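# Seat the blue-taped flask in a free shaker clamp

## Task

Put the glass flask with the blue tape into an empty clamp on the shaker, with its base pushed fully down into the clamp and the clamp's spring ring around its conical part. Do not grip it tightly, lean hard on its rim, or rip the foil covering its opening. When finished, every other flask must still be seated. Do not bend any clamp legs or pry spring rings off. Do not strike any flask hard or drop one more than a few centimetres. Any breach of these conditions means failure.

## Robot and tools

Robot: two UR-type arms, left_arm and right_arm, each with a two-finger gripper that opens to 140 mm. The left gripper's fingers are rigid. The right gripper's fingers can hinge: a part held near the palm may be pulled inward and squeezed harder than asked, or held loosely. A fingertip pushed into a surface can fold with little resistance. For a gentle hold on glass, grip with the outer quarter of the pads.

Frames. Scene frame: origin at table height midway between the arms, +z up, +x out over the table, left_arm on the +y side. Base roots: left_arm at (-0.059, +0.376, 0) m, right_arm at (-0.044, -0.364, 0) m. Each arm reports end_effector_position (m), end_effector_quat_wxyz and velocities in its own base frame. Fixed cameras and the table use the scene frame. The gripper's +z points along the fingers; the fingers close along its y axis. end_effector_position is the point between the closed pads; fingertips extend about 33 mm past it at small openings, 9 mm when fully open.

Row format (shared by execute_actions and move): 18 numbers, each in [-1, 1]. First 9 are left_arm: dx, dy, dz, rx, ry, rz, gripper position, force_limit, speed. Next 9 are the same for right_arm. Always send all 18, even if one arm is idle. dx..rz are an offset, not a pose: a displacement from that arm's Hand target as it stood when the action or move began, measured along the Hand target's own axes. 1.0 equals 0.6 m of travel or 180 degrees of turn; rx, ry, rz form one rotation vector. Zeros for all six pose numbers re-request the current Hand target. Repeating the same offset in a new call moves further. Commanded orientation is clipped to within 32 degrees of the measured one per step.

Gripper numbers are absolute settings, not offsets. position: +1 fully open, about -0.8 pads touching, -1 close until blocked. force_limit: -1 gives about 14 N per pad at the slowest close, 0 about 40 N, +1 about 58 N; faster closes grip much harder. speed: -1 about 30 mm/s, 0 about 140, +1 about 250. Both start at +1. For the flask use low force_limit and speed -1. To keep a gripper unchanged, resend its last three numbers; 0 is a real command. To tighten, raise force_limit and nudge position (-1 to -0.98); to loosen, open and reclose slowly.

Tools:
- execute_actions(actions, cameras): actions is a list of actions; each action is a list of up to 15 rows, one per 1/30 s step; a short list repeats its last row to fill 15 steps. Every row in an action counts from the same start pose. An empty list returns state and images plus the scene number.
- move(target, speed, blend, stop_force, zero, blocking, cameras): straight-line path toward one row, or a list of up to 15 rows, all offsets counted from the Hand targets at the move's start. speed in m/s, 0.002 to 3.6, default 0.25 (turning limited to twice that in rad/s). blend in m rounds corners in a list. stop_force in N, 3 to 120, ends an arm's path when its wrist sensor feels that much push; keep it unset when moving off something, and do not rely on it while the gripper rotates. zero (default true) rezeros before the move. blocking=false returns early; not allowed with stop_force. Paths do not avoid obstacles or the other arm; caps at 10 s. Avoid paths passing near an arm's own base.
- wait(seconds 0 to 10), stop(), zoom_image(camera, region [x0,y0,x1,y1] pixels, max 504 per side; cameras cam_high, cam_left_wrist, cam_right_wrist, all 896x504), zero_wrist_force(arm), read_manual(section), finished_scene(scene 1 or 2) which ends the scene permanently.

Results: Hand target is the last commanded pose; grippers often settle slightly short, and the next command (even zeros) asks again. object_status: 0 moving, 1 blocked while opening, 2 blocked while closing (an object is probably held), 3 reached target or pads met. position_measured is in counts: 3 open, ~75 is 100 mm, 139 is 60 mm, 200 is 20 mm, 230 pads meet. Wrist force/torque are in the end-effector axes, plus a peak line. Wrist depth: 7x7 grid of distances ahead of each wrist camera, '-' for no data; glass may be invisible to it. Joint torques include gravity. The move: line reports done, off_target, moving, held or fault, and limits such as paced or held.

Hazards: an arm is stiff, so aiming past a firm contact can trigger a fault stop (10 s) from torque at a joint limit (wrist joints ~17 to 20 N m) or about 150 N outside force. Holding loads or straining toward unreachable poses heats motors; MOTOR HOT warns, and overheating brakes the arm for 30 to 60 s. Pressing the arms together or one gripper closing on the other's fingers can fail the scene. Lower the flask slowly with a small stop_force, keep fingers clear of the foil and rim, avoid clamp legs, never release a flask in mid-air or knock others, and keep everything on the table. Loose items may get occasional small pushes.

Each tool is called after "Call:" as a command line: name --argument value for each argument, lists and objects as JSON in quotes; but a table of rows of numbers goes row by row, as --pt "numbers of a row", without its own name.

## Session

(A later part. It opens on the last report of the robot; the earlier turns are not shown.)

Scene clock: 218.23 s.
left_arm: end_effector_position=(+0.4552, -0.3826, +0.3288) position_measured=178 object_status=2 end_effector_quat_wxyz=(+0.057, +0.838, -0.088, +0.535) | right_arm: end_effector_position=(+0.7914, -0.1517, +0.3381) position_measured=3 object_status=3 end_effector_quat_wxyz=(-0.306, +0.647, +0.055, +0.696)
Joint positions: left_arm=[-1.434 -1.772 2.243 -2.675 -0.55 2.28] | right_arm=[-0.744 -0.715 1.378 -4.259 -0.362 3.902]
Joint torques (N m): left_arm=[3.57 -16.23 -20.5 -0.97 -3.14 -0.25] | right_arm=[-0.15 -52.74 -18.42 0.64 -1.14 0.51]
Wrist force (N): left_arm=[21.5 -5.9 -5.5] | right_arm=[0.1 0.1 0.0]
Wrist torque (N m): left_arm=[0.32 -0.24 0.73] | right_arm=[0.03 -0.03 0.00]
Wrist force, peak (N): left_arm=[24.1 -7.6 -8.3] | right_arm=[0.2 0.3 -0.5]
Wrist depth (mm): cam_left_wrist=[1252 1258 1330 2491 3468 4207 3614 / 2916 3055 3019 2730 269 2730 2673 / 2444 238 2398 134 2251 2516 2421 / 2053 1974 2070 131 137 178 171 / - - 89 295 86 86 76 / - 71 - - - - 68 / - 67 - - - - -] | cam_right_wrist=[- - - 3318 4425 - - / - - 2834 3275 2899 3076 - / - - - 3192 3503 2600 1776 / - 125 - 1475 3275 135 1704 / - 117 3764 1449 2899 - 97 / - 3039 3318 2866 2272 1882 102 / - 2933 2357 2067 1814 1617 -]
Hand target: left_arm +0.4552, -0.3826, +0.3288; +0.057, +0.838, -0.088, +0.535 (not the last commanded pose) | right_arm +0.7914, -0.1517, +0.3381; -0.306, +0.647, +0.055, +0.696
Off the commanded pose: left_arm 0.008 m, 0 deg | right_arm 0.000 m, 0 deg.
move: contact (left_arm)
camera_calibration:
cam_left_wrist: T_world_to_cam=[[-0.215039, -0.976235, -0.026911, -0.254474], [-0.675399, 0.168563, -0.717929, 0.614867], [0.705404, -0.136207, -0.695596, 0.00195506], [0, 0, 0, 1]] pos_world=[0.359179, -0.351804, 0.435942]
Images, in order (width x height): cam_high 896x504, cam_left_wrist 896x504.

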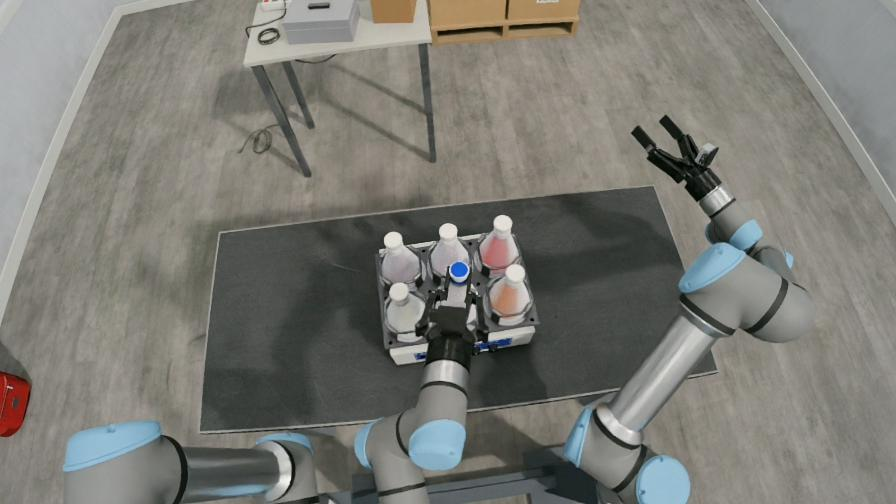

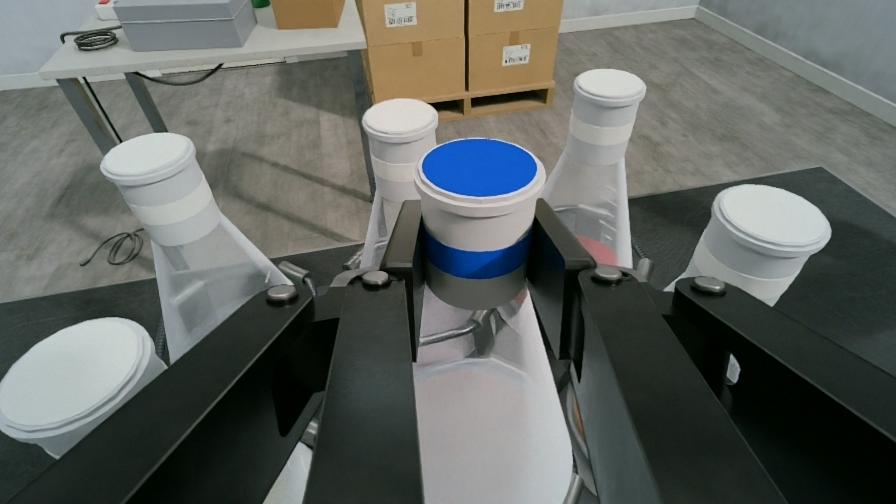

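Call:
move --target '[-0.0151,-0.0025,0.0070,0,0,0,-1,-0.1,-1,0,0,0,0,0,0,1,1,1]' --speed 0.01 --stop_force 16 --cameras '["cam_left_wrist","cam_high"]'

Call:
zoom_image --camera "cam_left_wrist" --region '[350, 130, 620, 504]'

Scene clock: 223.23 s.
left_arm: end_effector_position=(+0.4553, -0.3822, +0.3271) position_measured=178 object_status=2 end_effector_quat_wxyz=(+0.057, +0.838, -0.088, +0.535) | right_arm: end_effector_position=(+0.7914, -0.1517, +0.3381) position_measured=3 object_status=3 end_effector_quat_wxyz=(-0.306, +0.647, +0.055, +0.696)
Joint positions: left_arm=[-1.433 -1.77 2.247 -2.682 -0.55 2.281] | right_arm=[-0.744 -0.715 1.378 -4.259 -0.362 3.902]
Joint torques (N m): left_arm=[-13.52 -13.96 -16.5 0 -8.48 -1.08] | right_arm=[0.26 -52.86 -18.94 0.59 -1.14 0.61]
Wrist force (N): left_arm=[30.0 -7.6 -8.3] | right_arm=[-0.1 0.1 -0.3]
Wrist torque (N m): left_arm=[0.27 -0.09 0.58] | right_arm=[0.02 0.02 0.00]
Wrist force, peak (N): left_arm=[37.3 -6.2 -12.0] | right_arm=[0.1 0.3 -0.3]
Wrist depth (mm): cam_left_wrist=[1365 1199 1380 2516 3564 3666 - / 2984 3168 3019 2592 267 2883 2789 / 2444 222 2516 134 2333 2592 2354 / 2121 1722 2138 132 137 180 579 / 575 - 89 304 86 86 540 / - 71 - 268 - - 68 / - 67 - - - - -] | cam_right_wrist=[3002 - - 2771 - - 3192 / 2933 - 4134 3655 - - 2497 / 3363 - 3709 3880 2967 2272 1776 / - 125 - 1528 2174 135 1704 / - 117 1449 1466 2933 144 97 / - - 3408 2573 2272 2034 102 / - 2866 2547 2084 1801 1648 -]
Hand target: left_arm +0.4552, -0.3822, +0.3271; +0.057, +0.838, -0.088, +0.535 (not the last commanded pose) | right_arm +0.7914, -0.1517, +0.3381; -0.306, +0.647, +0.055, +0.696
Off the commanded pose: left_arm 0.008 m, 0 deg | right_arm 0.000 m, 0 deg.
move: contact (left_arm)
camera_calibration:
cam_left_wrist: T_world_to_cam=[[-0.214821, -0.976298, -0.0263338, -0.254581], [-0.675294, 0.16796, -0.718169, 0.613304], [0.70557, -0.136495, -0.69537, 0.000415679], [0, 0, 0, 1]] pos_world=[0.359178, -0.351501, 0.434041]
Images, in order (width x height): cam_high 896x504, cam_left_wrist 896x504.

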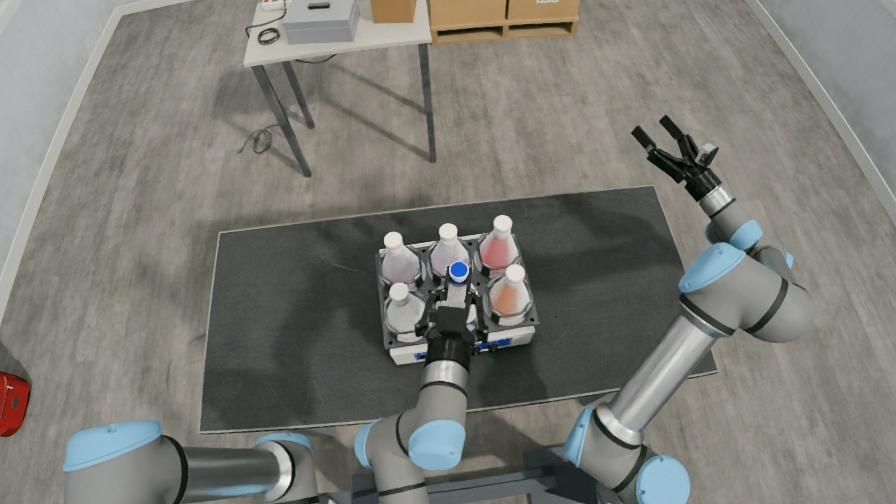

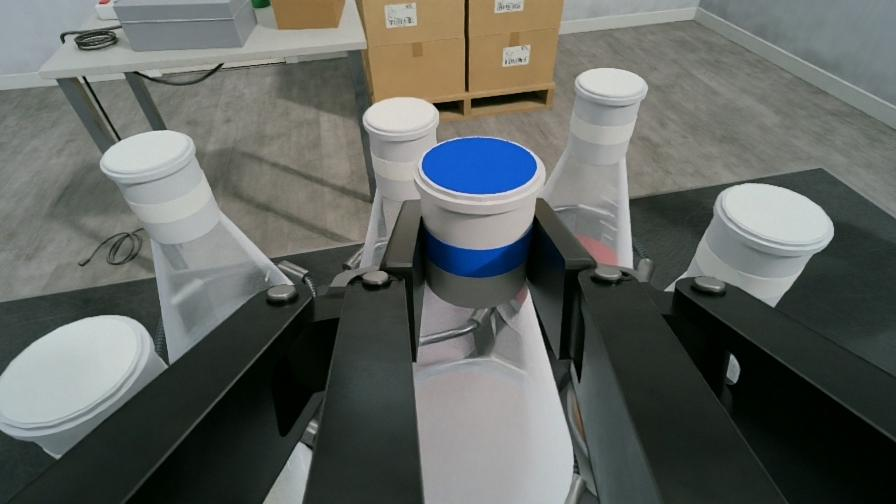

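Scaled by 1.348 from the camera's 896x504 image, which has a finer 1280x720 frame.

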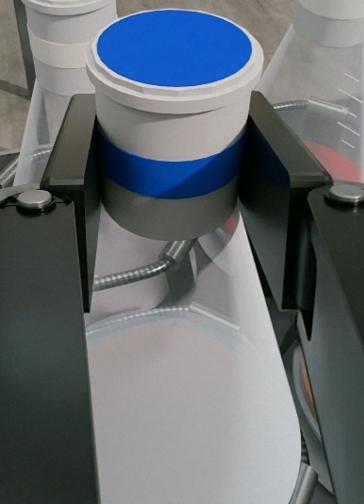

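Call:
move --target '[-0.0118,-0.0027,-0.0283,0,0.0389,0,-1,-0.1,-1,0,0,0,0,0,0,1,1,1]' --speed 0.02 --cameras '["cam_left_wrist","cam_high"]'

Call:
zoom_image --camera "cam_left_wrist" --region '[350, 130, 620, 504]'

Call:
zoom_image --camera "cam_high" --region '[400, 240, 520, 340]'

Scene clock: 233.67 s.
left_arm: end_effector_position=(+0.4375, -0.3769, +0.3278) position_measured=178 object_status=2 end_effector_quat_wxyz=(+0.062, +0.804, -0.084, +0.585) end_effector_velocity=(+0.000, -0.001, +0.000) end_effector_angular_velocity=(+0.000, +0.004, -0.002) | right_arm: end_effector_position=(+0.7914, -0.1517, +0.3381) position_measured=3 object_status=3 end_effector_quat_wxyz=(-0.306, +0.647, +0.055, +0.696)
Joint positions: left_arm=[-1.525 -1.768 2.356 -2.826 -0.401 2.277] | right_arm=[-0.744 -0.715 1.378 -4.259 -0.362 3.902]
Joint velocities: left_arm=[0.001 -0.001 -0.004 0.004 -0.005 0] | right_arm=[within noise]
Joint torques (N m): left_arm=[10.62 2.59 -19.24 1.47 -3.46 1.02] | right_arm=[0.26 -52.49 -18.86 0.69 -1.15 0.63]
Wrist force (N): left_arm=[17.7 3.4 -0.6] | right_arm=[0.1 0.1 -0.1]
Wrist torque (N m): left_arm=[-0.08 -0.03 0.07] | right_arm=[0.02 -0.03 0.00]
Wrist force, peak (N): left_arm=[38.1 -0.7 -2.0] | right_arm=[-0.1 0.1 -0.5]
Wrist depth (mm): cam_left_wrist=[3290 3019 1510 2673 3614 3208 - / 3248 1330 1426 2820 2701 3774 - / 2673 236 2916 130 287 2759 2789 / 2592 2156 2541 132 137 197 648 / 142 141 89 303 86 86 589 / - 71 - - - - 68 / - - - - - - -] | cam_right_wrist=[2933 - - 3192 2379 3039 2627 / - - 4134 3233 2741 - - / 2712 - 3821 3821 4504 2174 1801 / 2600 125 - 1466 2174 135 1751 / - 117 3880 1484 3114 2119 97 / - 3603 3503 2834 2357 2067 102 / - 2866 2522 2102 1801 1638 -]
Hand target: left_arm +0.4376, -0.3768, +0.3278; +0.062, +0.804, -0.084, +0.585 | right_arm +0.7914, -0.1517, +0.3381; -0.306, +0.647, +0.055, +0.696
Off the commanded pose: left_arm 0.000 m, 0 deg | right_arm 0.000 m, 0 deg.
move: done
camera_calibration:
cam_left_wrist: T_world_to_cam=[[-0.211585, -0.976987, -0.0270038, -0.254587], [-0.584411, 0.148614, -0.797733, 0.580025], [0.783387, -0.153007, -0.602407, -0.0565919], [0, 0, 0, 1]] pos_world=[0.32944, -0.343587, 0.421739]
Images, in order (width x height): cam_high 896x504, cam_left_wrist 896x504.

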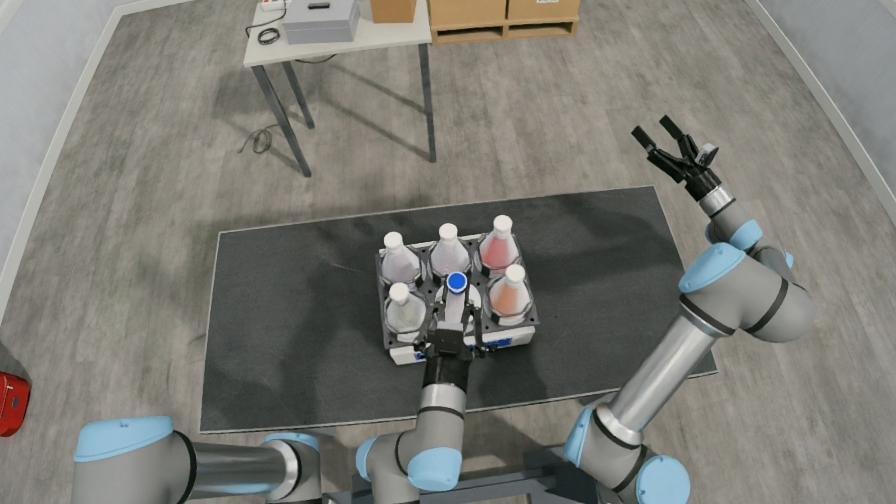

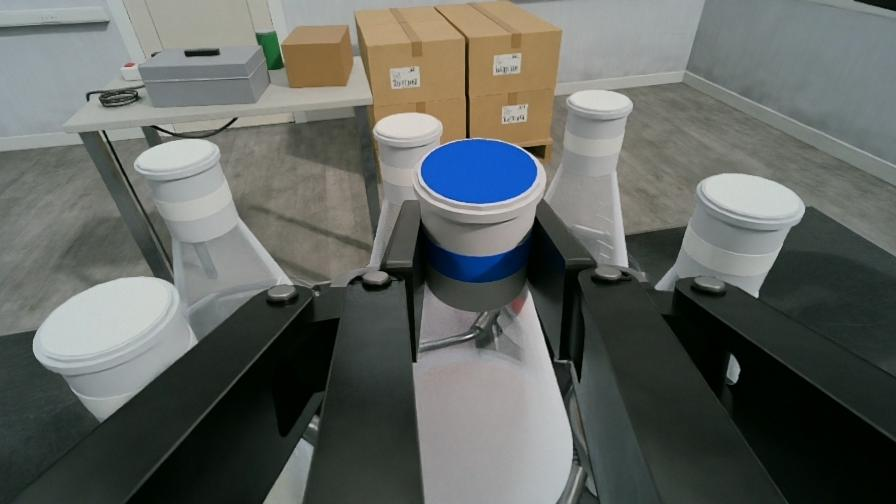

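Scaled by 1.348 from the camera's 896x504 image, which has a finer 1280x720 frame.

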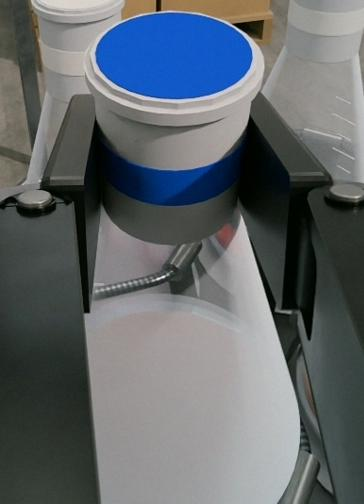

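Scaled by 4.200 from the camera's 896x504 image, which has a finer 1280x720 frame.

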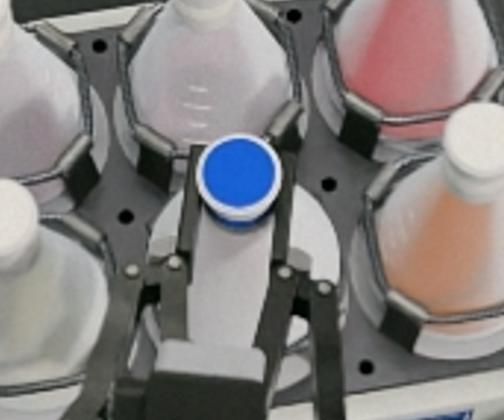

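Call:
move --target '[-0.0158,0,0.0052,0,0,0,-1,-0.1,-1,0,0,0,0,0,0,1,1,1]' --speed 0.01 --stop_force 15 --cameras '["cam_left_wrist","cam_high"]'

Call:
zoom_image --camera "cam_left_wrist" --region '[350, 130, 620, 504]'

Call:
zoom_image --camera "cam_high" --region '[400, 240, 520, 340]'

Scene clock: 242.03 s.
left_arm: end_effector_position=(+0.4376, -0.3768, +0.3252) position_measured=178 object_status=2 end_effector_quat_wxyz=(+0.063, +0.804, -0.084, +0.585) | right_arm: end_effector_position=(+0.7914, -0.1517, +0.3381) position_measured=3 object_status=3 end_effector_quat_wxyz=(-0.306, +0.647, +0.055, +0.696)
Joint positions: left_arm=[-1.524 -1.763 2.36 -2.836 -0.402 2.277] | right_arm=[-0.744 -0.715 1.378 -4.259 -0.362 3.902]
Joint torques (N m): left_arm=[10.21 -14.29 -13.75 1.2 -5.32 0.77] | right_arm=[0.41 -52.43 -19.16 0.7 -1.13 0.67]
Wrist force (N): left_arm=[31.2 2.3 -3.0] | right_arm=[0.0 -0.1 -0.2]
Wrist torque (N m): left_arm=[-0.01 -0.13 0.30] | right_arm=[-0.01 0.00 0.00]
Wrist force, peak (N): left_arm=[37.7 3.9 -7.5] | right_arm=[0.1 0.2 -0.4]
Wrist depth (mm): cam_left_wrist=[3168 3130 1677 2646 2883 - 2673 / 3168 1351 1501 2759 2851 3614 2759 / 2851 237 2883 130 2516 3019 2566 / 2312 2212 2491 134 137 196 665 / 139 143 89 150 86 82 565 / - 71 - - - - 68 / - 67 - 226 - - -] | cam_right_wrist=[- - - 4134 2573 2834 - / - - 4425 3655 3076 2272 - / - - - 3764 3152 2802 1739 / - 125 - 1519 2067 135 1727 / - 117 3821 1417 3002 144 97 / - - 3552 2741 2379 2102 102 / - 2802 2547 2119 1814 1841 -]
Hand target: left_arm +0.4376, -0.3768, +0.3252; +0.063, +0.804, -0.084, +0.585 (not the last commanded pose) | right_arm +0.7914, -0.1517, +0.3381; -0.306, +0.647, +0.055, +0.696
Off the commanded pose: left_arm 0.007 m, 0 deg | right_arm 0.000 m, 0 deg.
move: contact (left_arm)
camera_calibration:
cam_left_wrist: T_world_to_cam=[[-0.211349, -0.977047, -0.0266479, -0.254785], [-0.584615, 0.148215, -0.797658, 0.577893], [0.783299, -0.153005, -0.602521, -0.0581437], [0, 0, 0, 1]] pos_world=[0.32954, -0.343486, 0.419139]
Images, in order (width x height): cam_high 896x504, cam_left_wrist 896x504.

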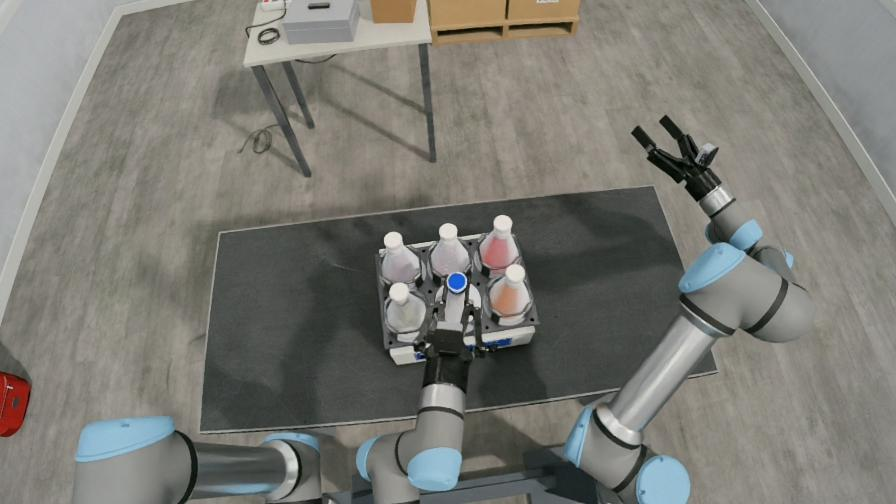

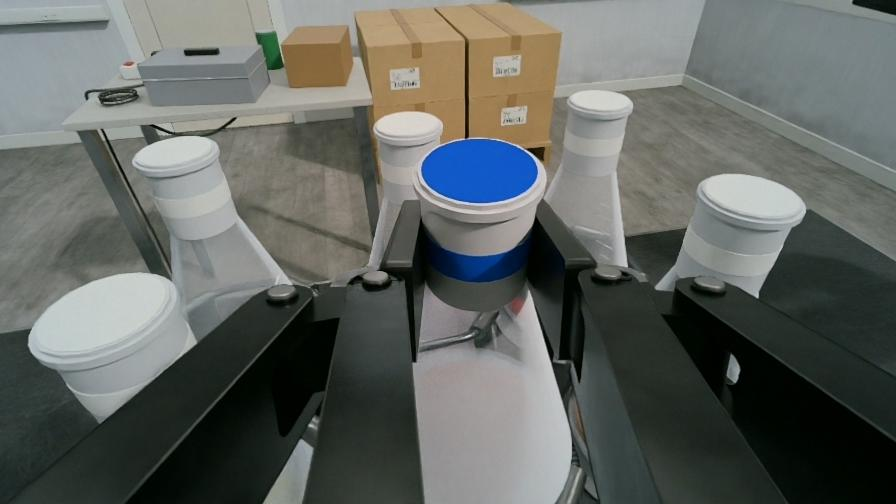

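Scaled by 1.348 from the camera's 896x504 image, which has a finer 1280x720 frame.

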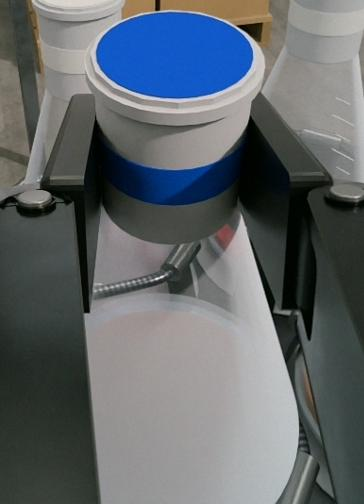

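Scaled by 4.200 from the camera's 896x504 image, which has a finer 1280x720 frame.

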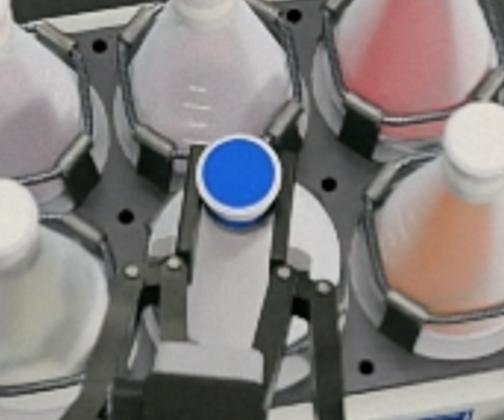

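Call:
move --target '[0.0095,0,-0.0031,0,0,0,-1,-0.1,-1,-0.3385,-0.7187,-0.385,0.2134,-0.1004,-0.0882,-0.7,-1,0]' --speed 0.2 --cameras '["all"]'

Scene clock: 261.50 s.
left_arm: end_effector_position=(+0.4376, -0.3768, +0.3312) position_measured=178 object_status=2 end_effector_quat_wxyz=(+0.063, +0.804, -0.084, +0.585) | right_arm: end_effector_position=(+0.4096, +0.1539, +0.2633) position_measured=217 object_status=3 end_effector_quat_wxyz=(-0.296, +0.570, +0.157, +0.750)
Joint positions: left_arm=[-1.524 -1.774 2.35 -2.814 -0.402 2.276] | right_arm=[-1.012 -1.322 2.626 -6.283 -0.317 5.1]
Joint torques (N m): left_arm=[-10.03 -20.6 -25.79 -1.15 0.98 -0.77] | right_arm=[-4.18 -0.74 -7.82 1.29 -4.48 1.81]
Wrist force (N): left_arm=[3.5 -1.9 -0.2] | right_arm=[-0.7 -1.0 -1.2]
Wrist torque (N m): left_arm=[0.16 -0.13 0.57] | right_arm=[-0.17 0.07 0.03]
Wrist force, peak (N): left_arm=[31.6 2.2 -3.0] | right_arm=[-1.8 -6.4 0.2]
Wrist depth (mm): cam_left_wrist=[2251 3130 1594 2566 3719 - 3055 / 1402 1330 1518 2759 2730 3614 3019 / 3248 239 2789 131 2619 2950 2759 / 2421 2121 2376 129 137 195 703 / 142 146 89 150 86 82 220 / - 71 - - - - 68 / - 67 - 231 - - -] | cam_right_wrist=[- - 4275 - - 2933 - / 212 2741 3503 4068 4275 3152 - / 2232 265 214 4275 3764 3275 2866 / 2449 - - 126 3821 3002 - / 2683 2655 - - 93 92 - / - - - - - - 1882 / - - - - - - -]
Hand target: left_arm +0.4376, -0.3768, +0.3312; +0.063, +0.804, -0.084, +0.585 | right_arm +0.4096, +0.1539, +0.2633; -0.296, +0.570, +0.157, +0.750 (not the last commanded pose)
Off the commanded pose: left_arm 0.000 m, 0 deg | right_arm 0.041 m, 38 deg.
move: held (right_arm; a check stopped the path); limits=paced,held
pose unreachable (right arm): on one or more control steps of this call, first in action 0 (counted from 0), this arm could not follow its commanded pose, so it was not sent that pose on those steps. It may still have moved: this result reports where it is.
cause: moving toward the commanded pose would bring two parts of the arm too close to each other (joints 3 (elbow) to 5 (wrist 2) lie between them).
camera_calibration:
cam_left_wrist: T_world_to_cam=[[-0.211367, -0.977047, -0.026511, -0.254677], [-0.584625, 0.148117, -0.797669, 0.582653], [0.783287, -0.153101, -0.602513, -0.0545613], [0, 0, 0, 1]] pos_world=[0.32954, -0.343486, 0.425138]
cam_right_wrist: T_world_to_cam=[[0.639776, -0.761953, -0.10057, -0.103581], [-0.0800563, 0.0640742, -0.994729, 0.288224], [0.76438, 0.644455, -0.020006, -0.264356], [0, 0, 0, 1]] pos_world=[0.291411, 0.0729736, 0.270999]

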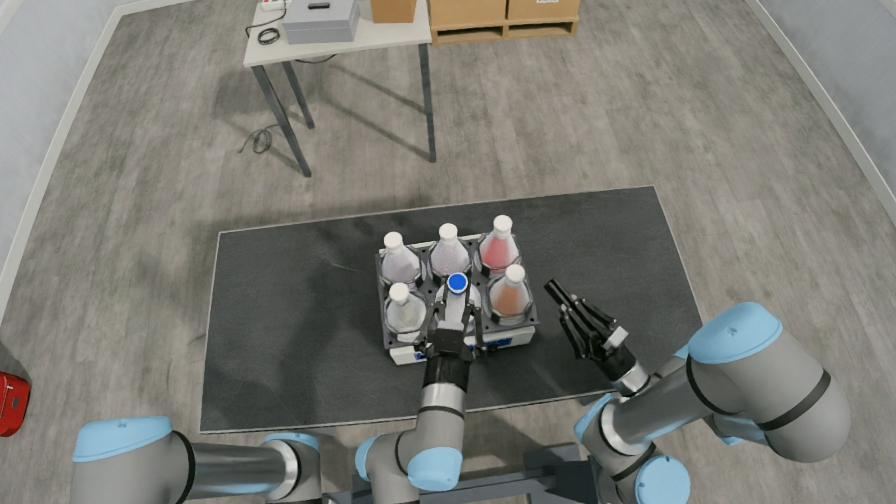

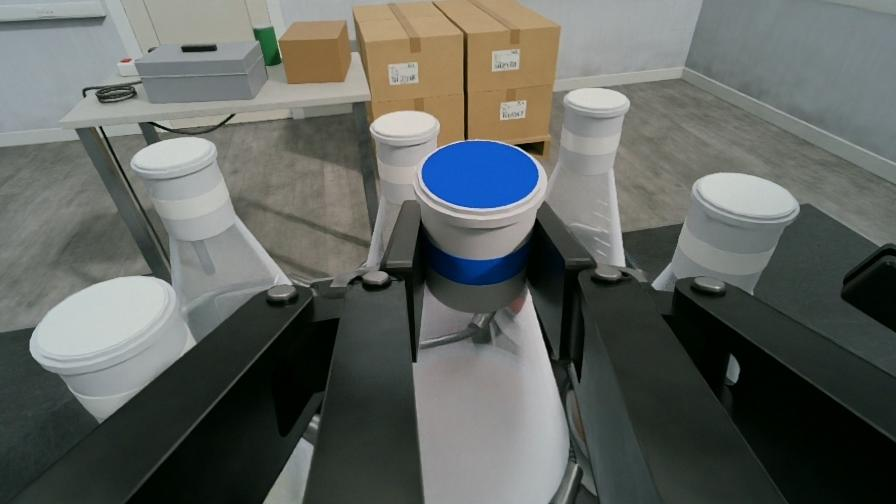

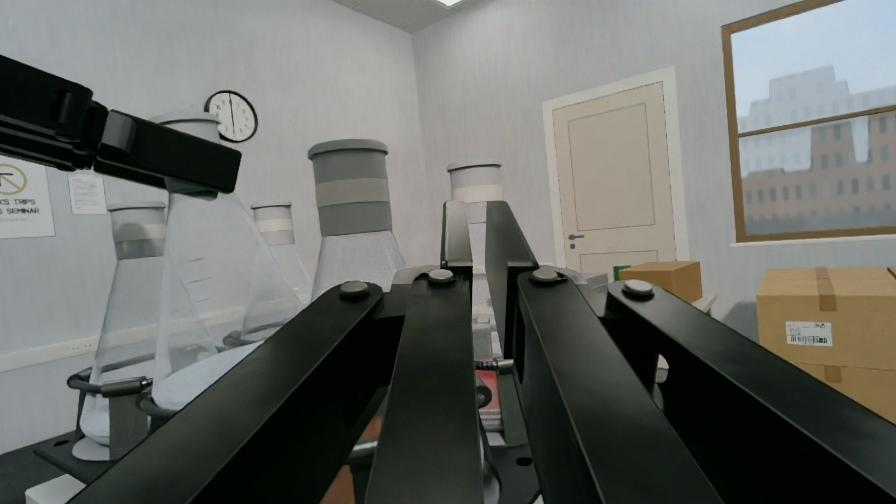

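Call:
zoom_image --camera "cam_right_wrist" --region '[30, 60, 430, 504]'

Scaled by 1.135 from the camera's 896x504 image, which has a finer 1280x720 frame.

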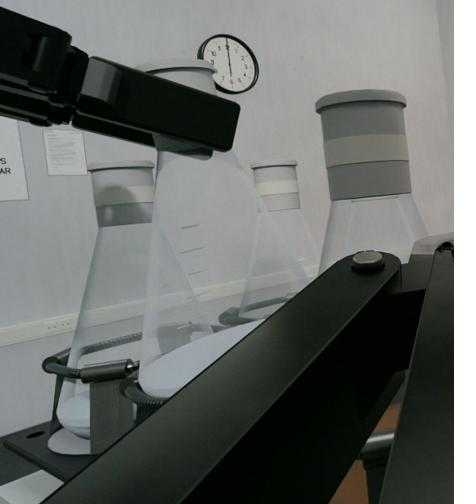

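Call:
move --target '[0,0,0,0,0,0,-1,-0.1,-1,0.03,0,0,0,-0.0944,0,-0.7,-1,0]' --speed 0.2 --cameras '["cam_right_wrist"]'

Call:
zoom_image --camera "cam_right_wrist" --region '[30, 100, 430, 400]'

Scene clock: 271.73 s.
left_arm: end_effector_position=(+0.4376, -0.3768, +0.3312) position_measured=178 object_status=2 end_effector_quat_wxyz=(+0.063, +0.804, -0.084, +0.585) | right_arm: end_effector_position=(+0.4091, +0.1509, +0.2814) position_measured=217 object_status=3 end_effector_quat_wxyz=(-0.248, +0.651, +0.154, +0.701)
Joint positions: left_arm=[-1.524 -1.774 2.35 -2.814 -0.402 2.276] | right_arm=[-1.207 -2.156 2.632 -6.283 -0.233 5.926]
Joint torques (N m): left_arm=[-10.2 -1.82 -17.92 -4.1 0.99 0.05] | right_arm=[6.71 22.99 -18.34 2.6 -1.3 -1.63]
Wrist force (N): left_arm=[3.3 -1.9 -0.2] | right_arm=[-0.3 -0.9 -1.1]
Wrist torque (N m): left_arm=[0.15 -0.07 0.58] | right_arm=[-0.26 -0.01 -0.11]
Wrist force, peak (N): left_arm=[3.5 -2.4 -0.1] | right_arm=[-1.8 -1.1 -1.6]
Wrist depth (mm): cam_left_wrist=[3055 3208 1574 2619 2984 - - / 1402 1337 1510 2789 2789 3564 2820 / 3019 239 2883 131 2566 2851 2984 / 2444 1699 2467 129 138 195 656 / 142 146 89 150 86 82 562 / - 71 - - - - 68 / - 67 - - - - -] | cam_right_wrist=[- 2741 - 3318 3503 2119 2547 / 226 - - 3880 3455 - 2771 / 247 255 - 306 3709 - 2627 / 2293 - 464 138 1557 2174 1986 / - 416 - - 93 2232 2137 / 322 - - - - - 2119 / - - - - - - -]
Hand target: left_arm +0.4376, -0.3768, +0.3312; +0.063, +0.804, -0.084, +0.585 | right_arm +0.4065, +0.1491, +0.2804; -0.270, +0.675, +0.199, +0.658
Off the commanded pose: left_arm 0.000 m, 0 deg | right_arm 0.003 m, 8 deg.
joint sent to its limit (right arm) — joint 4 (wrist 1), lower limit. The joint targets are off in orientation, not in position.
move: off_target (right_arm)
camera_calibration:
cam_right_wrist: T_world_to_cam=[[0.564636, -0.817995, -0.109868, -0.0618495], [-0.240618, -0.0358129, -0.969959, 0.380234], [0.789486, 0.57411, -0.217046, -0.205936], [0, 0, 0, 1]] pos_world=[0.288998, 0.0812549, 0.317319]
Images, in order (width x height): cam_right_wrist 896x504.

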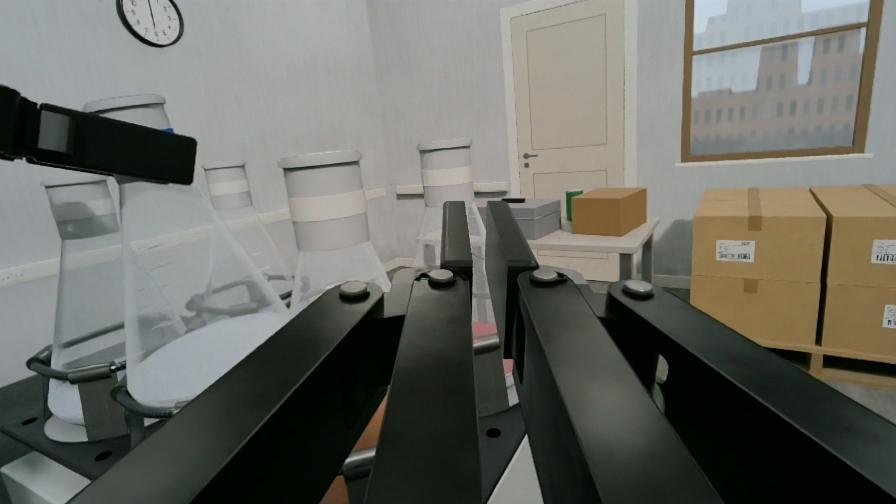

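Scaled by 1.260 from the camera's 896x504 image, which has a finer 1280x720 frame.

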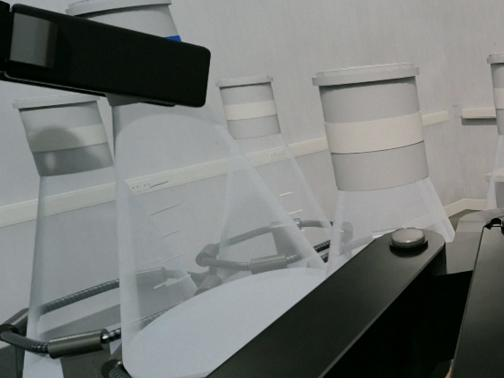

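Call:
zoom_image --camera "cam_right_wrist" --region '[80, 280, 240, 440]'

Scaled by 3.150 from the camera's 896x504 image, which has a finer 1280x720 frame.

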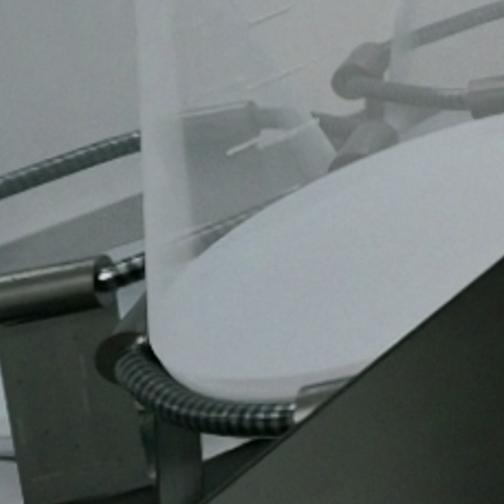

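Call:
move --target '[-0.027,0,-0.0325,0,0.0444,0,-1,-0.1,-1,0,0,0,0,0,0,-0.7,-1,0]' --speed 0.02 --cameras '["cam_left_wrist","cam_right_wrist"]'

Call:
zoom_image --camera "cam_right_wrist" --region '[60, 60, 300, 460]'

Scene clock: 292.37 s.
left_arm: end_effector_position=(+0.4145, -0.3720, +0.3217) position_measured=178 object_status=2 end_effector_quat_wxyz=(+0.068, +0.761, -0.080, +0.640) | right_arm: end_effector_position=(+0.4091, +0.1509, +0.2815) position_measured=217 object_status=3 end_effector_quat_wxyz=(-0.248, +0.651, +0.154, +0.701)
Joint positions: left_arm=[-1.632 -1.704 2.476 -3.05 -0.228 2.289] | right_arm=[-1.207 -2.155 2.631 -6.283 -0.233 5.926]
Joint torques (N m): left_arm=[10.29 -10.77 -25.33 -0.28 -1.01 0.87] | right_arm=[6.16 22.52 -22.96 3.76 1.84 1.76]
Wrist force (N): left_arm=[4.6 -1.7 0.0] | right_arm=[-0.2 -0.9 -1.2]
Wrist torque (N m): left_arm=[0.20 -0.16 0.33] | right_arm=[-0.27 -0.03 -0.11]
Wrist force, peak (N): left_arm=[13.8 4.4 -0.4] | right_arm=[-0.3 -0.9 -1.5]
Wrist depth (mm): cam_left_wrist=[- 3130 3515 - - - - / 3422 1450 1711 2789 2851 - 3564 / 1645 260 3290 131 2984 211 3248 / 3092 170 2820 125 137 216 224 / 2175 156 89 149 86 82 - / - 71 - - - - 68 / - 67 - - - - -] | cam_right_wrist=[- 2002 - - 3275 - - / 238 - - - 3709 3152 2834 / 223 425 205 302 3318 2802 2547 / 2357 - 209 125 1528 2314 2067 / 2357 - - - 93 2232 2084 / 319 - - - - - 2119 / - - - - - - -]
Hand target: left_arm +0.4146, -0.3719, +0.3217; +0.068, +0.761, -0.080, +0.640 | right_arm +0.4091, +0.1509, +0.2815; -0.248, +0.651, +0.154, +0.701 (not the last commanded pose)
Off the commanded pose: left_arm 0.000 m, 0 deg | right_arm 0.003 m, 8 deg.
move: off_target (right_arm)
camera_calibration:
cam_left_wrist: T_world_to_cam=[[-0.207727, -0.977819, -0.0268078, -0.256801], [-0.470426, 0.12389, -0.873699, 0.528891], [0.857641, -0.16888, -0.485727, -0.115686], [0, 0, 0, 1]] pos_world=[0.294676, -0.336166, 0.399015]
cam_right_wrist: T_world_to_cam=[[0.564602, -0.818001, -0.110001, -0.0618781], [-0.240694, -0.0356987, -0.969944, 0.380239], [0.789488, 0.574109, -0.217043, -0.20588], [0, 0, 0, 1]] pos_world=[0.288998, 0.0811553, 0.317319]
Images, in order (width x height): cam_left_wrist 896x504, cam_right_wrist 896x504.

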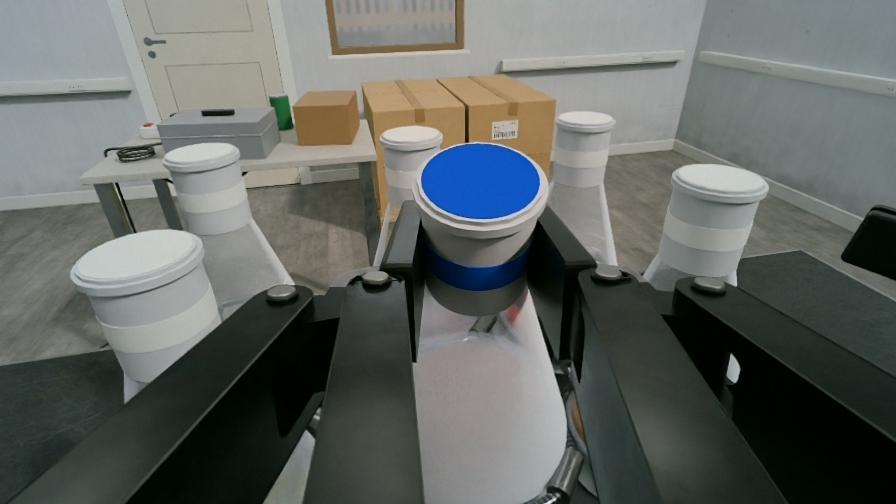

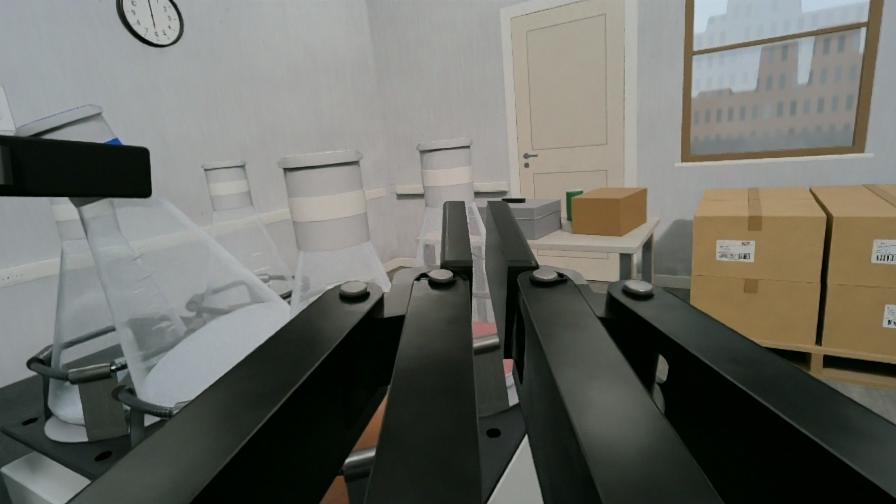

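Scaled by 1.260 from the camera's 896x504 image, which has a finer 1280x720 frame.

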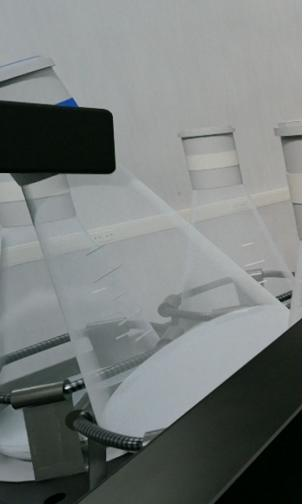

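Call:
zoom_image --camera "cam_right_wrist" --region '[100, 320, 220, 440]'

Scaled by 4.200 from the camera's 896x504 image, which has a finer 1280x720 frame.

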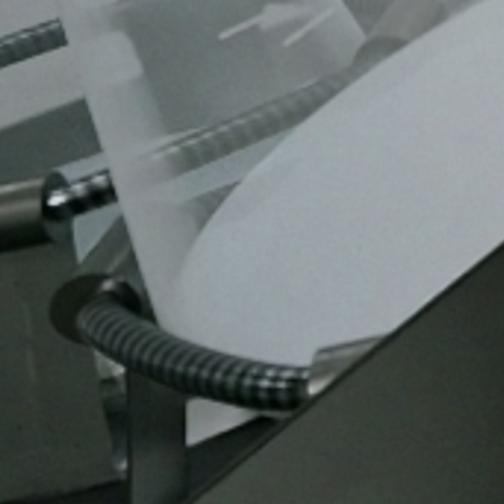

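Call:
move --target '[-0.0047,0,0.036,0,-0.0444,0,-1,-0.1,-1,0,0,0,0,0,0,-0.7,-1,0]' --speed 0.02 --cameras '["cam_left_wrist","cam_right_wrist"]'

Call:
zoom_image --camera "cam_right_wrist" --region '[60, 240, 300, 440]'

Scene clock: 302.43 s.
left_arm: end_effector_position=(+0.4354, -0.3755, +0.3162) position_measured=178 object_status=2 end_effector_quat_wxyz=(+0.062, +0.803, -0.083, +0.587) | right_arm: end_effector_position=(+0.4091, +0.1509, +0.2815) position_measured=217 object_status=3 end_effector_quat_wxyz=(-0.248, +0.651, +0.154, +0.701)
Joint positions: left_arm=[-1.532 -1.754 2.38 -2.849 -0.393 2.26] | right_arm=[-1.207 -2.155 2.631 -6.283 -0.233 5.926]
Joint torques (N m): left_arm=[-2.75 4.71 8.68 5.39 -13.43 -0.63] | right_arm=[6.52 22.09 -23.11 3.88 1.85 1.67]
Wrist force (N): left_arm=[53.7 -3.9 -46.5] | right_arm=[-0.6 -0.8 -1.1]
Wrist torque (N m): left_arm=[-0.07 -0.66 -0.04] | right_arm=[-0.24 0.05 -0.11]
Wrist force, peak (N): left_arm=[57.1 -0.5 -46.3] | right_arm=[-0.6 -0.9 -1.4]
Wrist depth (mm): cam_left_wrist=[3515 3208 2592 2730 3830 4582 2673 / 3377 1323 1450 2673 2851 4752 - / 2851 235 2984 126 2673 198 2820 / 2467 1574 2467 122 140 198 670 / 131 138 89 149 92 81 80 / - 71 - - - - 68 / - 67 - 231 - - -] | cam_right_wrist=[- 2899 - 3408 3408 - - / 245 2802 - 3076 3603 - 2547 / 229 252 205 297 3709 3076 2232 / 2357 3192 208 138 1538 2232 2034 / - 409 - - 93 92 2084 / 314 - - - - - - / - - - - - - -]
Hand target: left_arm +0.4349, -0.3763, +0.3153; +0.063, +0.804, -0.084, +0.585 | right_arm +0.4091, +0.1509, +0.2815; -0.248, +0.651, +0.154, +0.701
Off the commanded pose: left_arm 0.001 m, 0 deg | right_arm 0.000 m, 0 deg.
move: done
camera_calibration:
cam_left_wrist: T_world_to_cam=[[-0.208753, -0.977584, -0.0274262, -0.255309], [-0.582623, 0.14684, -0.799368, 0.568429], [0.785476, -0.150891, -0.600216, -0.0625607], [0, 0, 0, 1]] pos_world=[0.327023, -0.342493, 0.409832]
cam_right_wrist: T_world_to_cam=[[0.564602, -0.818001, -0.110001, -0.0618781], [-0.240694, -0.0356987, -0.969944, 0.380239], [0.789488, 0.574109, -0.217043, -0.20588], [0, 0, 0, 1]] pos_world=[0.288998, 0.0811553, 0.317319]
Images, in order (width x height): cam_left_wrist 896x504, cam_right_wrist 896x504.

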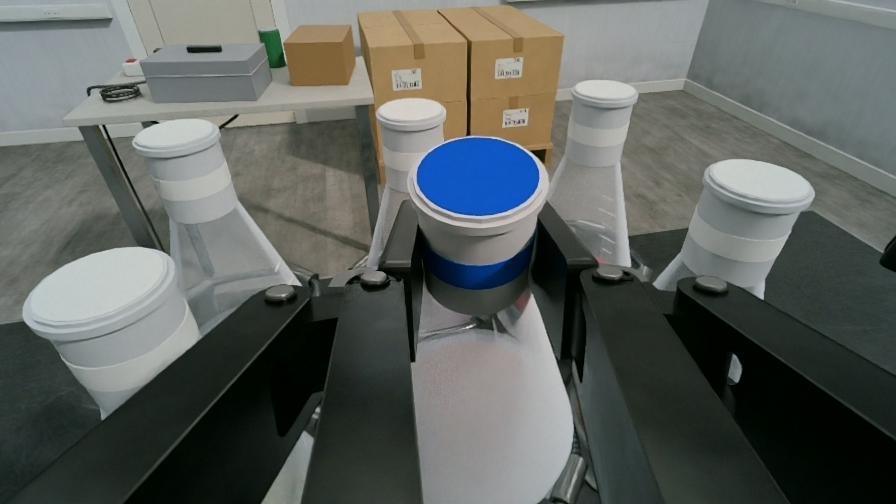

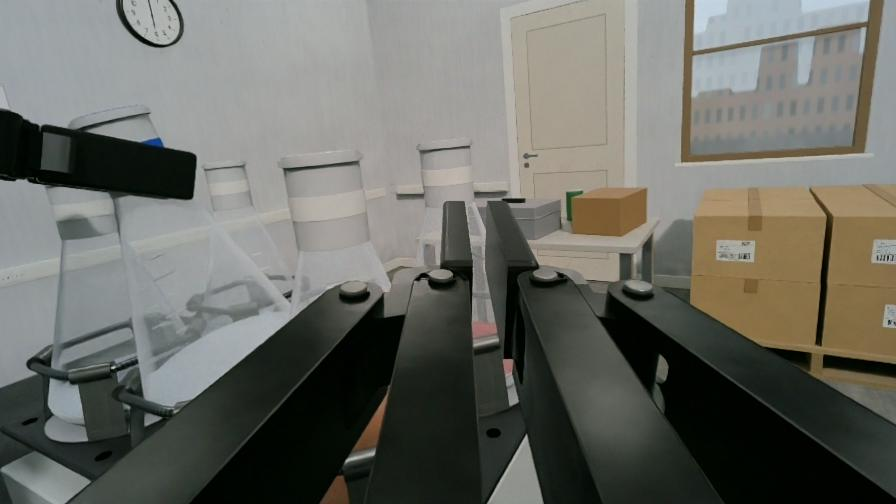

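Scaled by 2.100 from the camera's 896x504 image, which has a finer 1280x720 frame.

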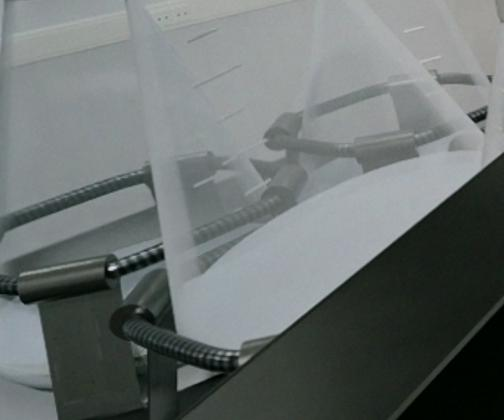

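Call:
move --target '[0.0127,0,-0.0041,0,0,0,-1,-0.1,-1,0,0,0,0,0,0,-0.7,-1,0]' --speed 0.03 --cameras '["cam_left_wrist","cam_right_wrist"]'

Call:
zoom_image --camera "cam_right_wrist" --region '[60, 240, 300, 440]'

Call:
zoom_image --camera "cam_left_wrist" --region '[350, 130, 620, 504]'

Scene clock: 306.77 s.
left_arm: end_effector_position=(+0.4349, -0.3763, +0.3233) position_measured=178 object_status=2 end_effector_quat_wxyz=(+0.063, +0.804, -0.084, +0.585) | right_arm: end_effector_position=(+0.4091, +0.1509, +0.2815) position_measured=217 object_status=3 end_effector_quat_wxyz=(-0.248, +0.651, +0.154, +0.701)
Joint positions: left_arm=[-1.533 -1.769 2.367 -2.82 -0.397 2.26] | right_arm=[-1.207 -2.155 2.631 -6.283 -0.233 5.926]
Joint torques (N m): left_arm=[2.96 -4.35 -16.09 -3.71 0.99 -0.86] | right_arm=[6.43 22.29 -22.96 3.79 1.89 1.86]
Wrist force (N): left_arm=[4.4 -1.1 -5.3] | right_arm=[-0.2 -0.9 -1.3]
Wrist torque (N m): left_arm=[0.20 -0.24 0.16] | right_arm=[-0.26 -0.02 -0.11]
Wrist force, peak (N): left_arm=[55.0 -5.8 -46.5] | right_arm=[-0.5 -1.1 -1.2]
Wrist depth (mm): cam_left_wrist=[3208 3130 1527 2646 3333 3830 2789 / 3290 1358 1466 2619 2789 3774 - / 2916 240 2175 126 2673 198 2916 / 2398 2175 2444 125 140 202 643 / 138 140 89 146 92 82 554 / - 71 - - - - 68 / - 67 - - - - -] | cam_right_wrist=[- 2473 4670 5366 3363 - - / 2314 3002 3603 - 3655 - 2741 / 226 258 204 306 3318 3455 2741 / 2425 2314 213 125 1547 2119 2067 / 2899 417 - - 93 2272 2050 / 336 - - - - - 2119 / - - - - - - -]
Hand target: left_arm +0.4349, -0.3762, +0.3233; +0.063, +0.804, -0.084, +0.585 | right_arm +0.4091, +0.1509, +0.2815; -0.248, +0.651, +0.154, +0.701
Off the commanded pose: left_arm 0.000 m, 0 deg | right_arm 0.000 m, 0 deg.
move: done
camera_calibration:
cam_left_wrist: T_world_to_cam=[[-0.211349, -0.977047, -0.0266479, -0.254818], [-0.584615, 0.148215, -0.797658, 0.57479], [0.783299, -0.153005, -0.602521, -0.0570215], [0, 0, 0, 1]] pos_world=[0.32684, -0.342886, 0.417339]
cam_right_wrist: T_world_to_cam=[[0.564602, -0.818001, -0.110001, -0.0618781], [-0.240694, -0.0356987, -0.969944, 0.380239], [0.789488, 0.574109, -0.217043, -0.20588], [0, 0, 0, 1]] pos_world=[0.288998, 0.0811553, 0.317319]
Images, in order (width x height): cam_left_wrist 896x504, cam_right_wrist 896x504.

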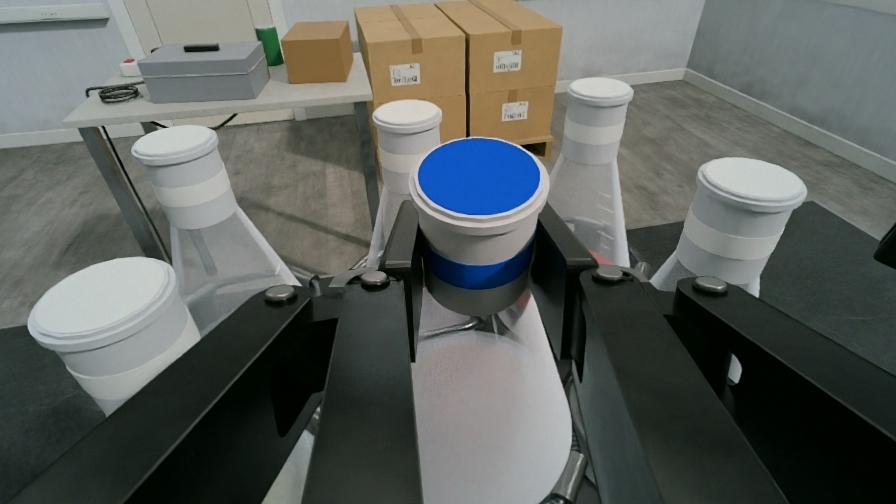

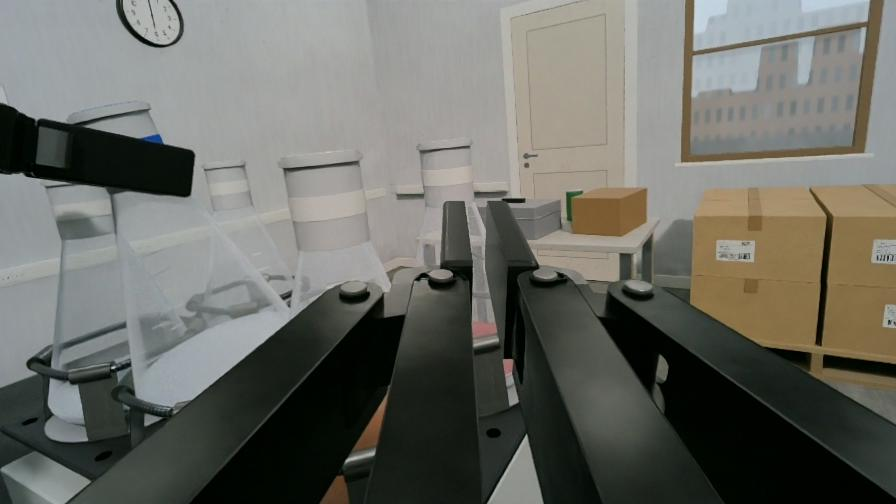

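Scaled by 2.100 from the camera's 896x504 image, which has a finer 1280x720 frame.

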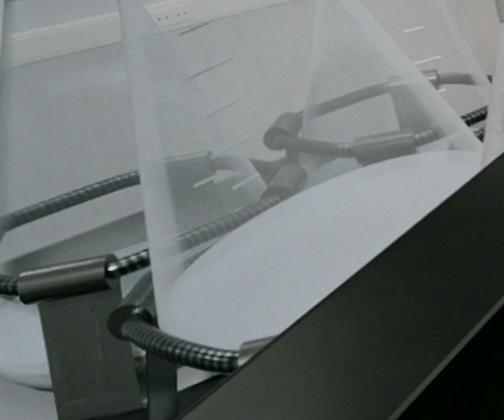

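Scaled by 1.348 from the camera's 896x504 image, which has a finer 1280x720 frame.

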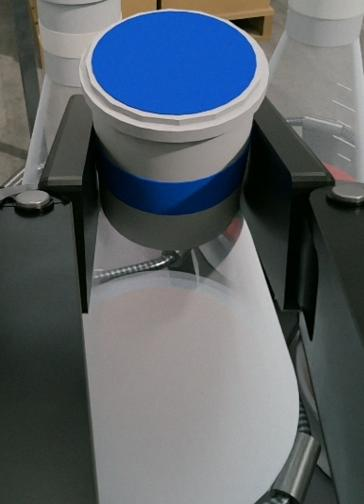

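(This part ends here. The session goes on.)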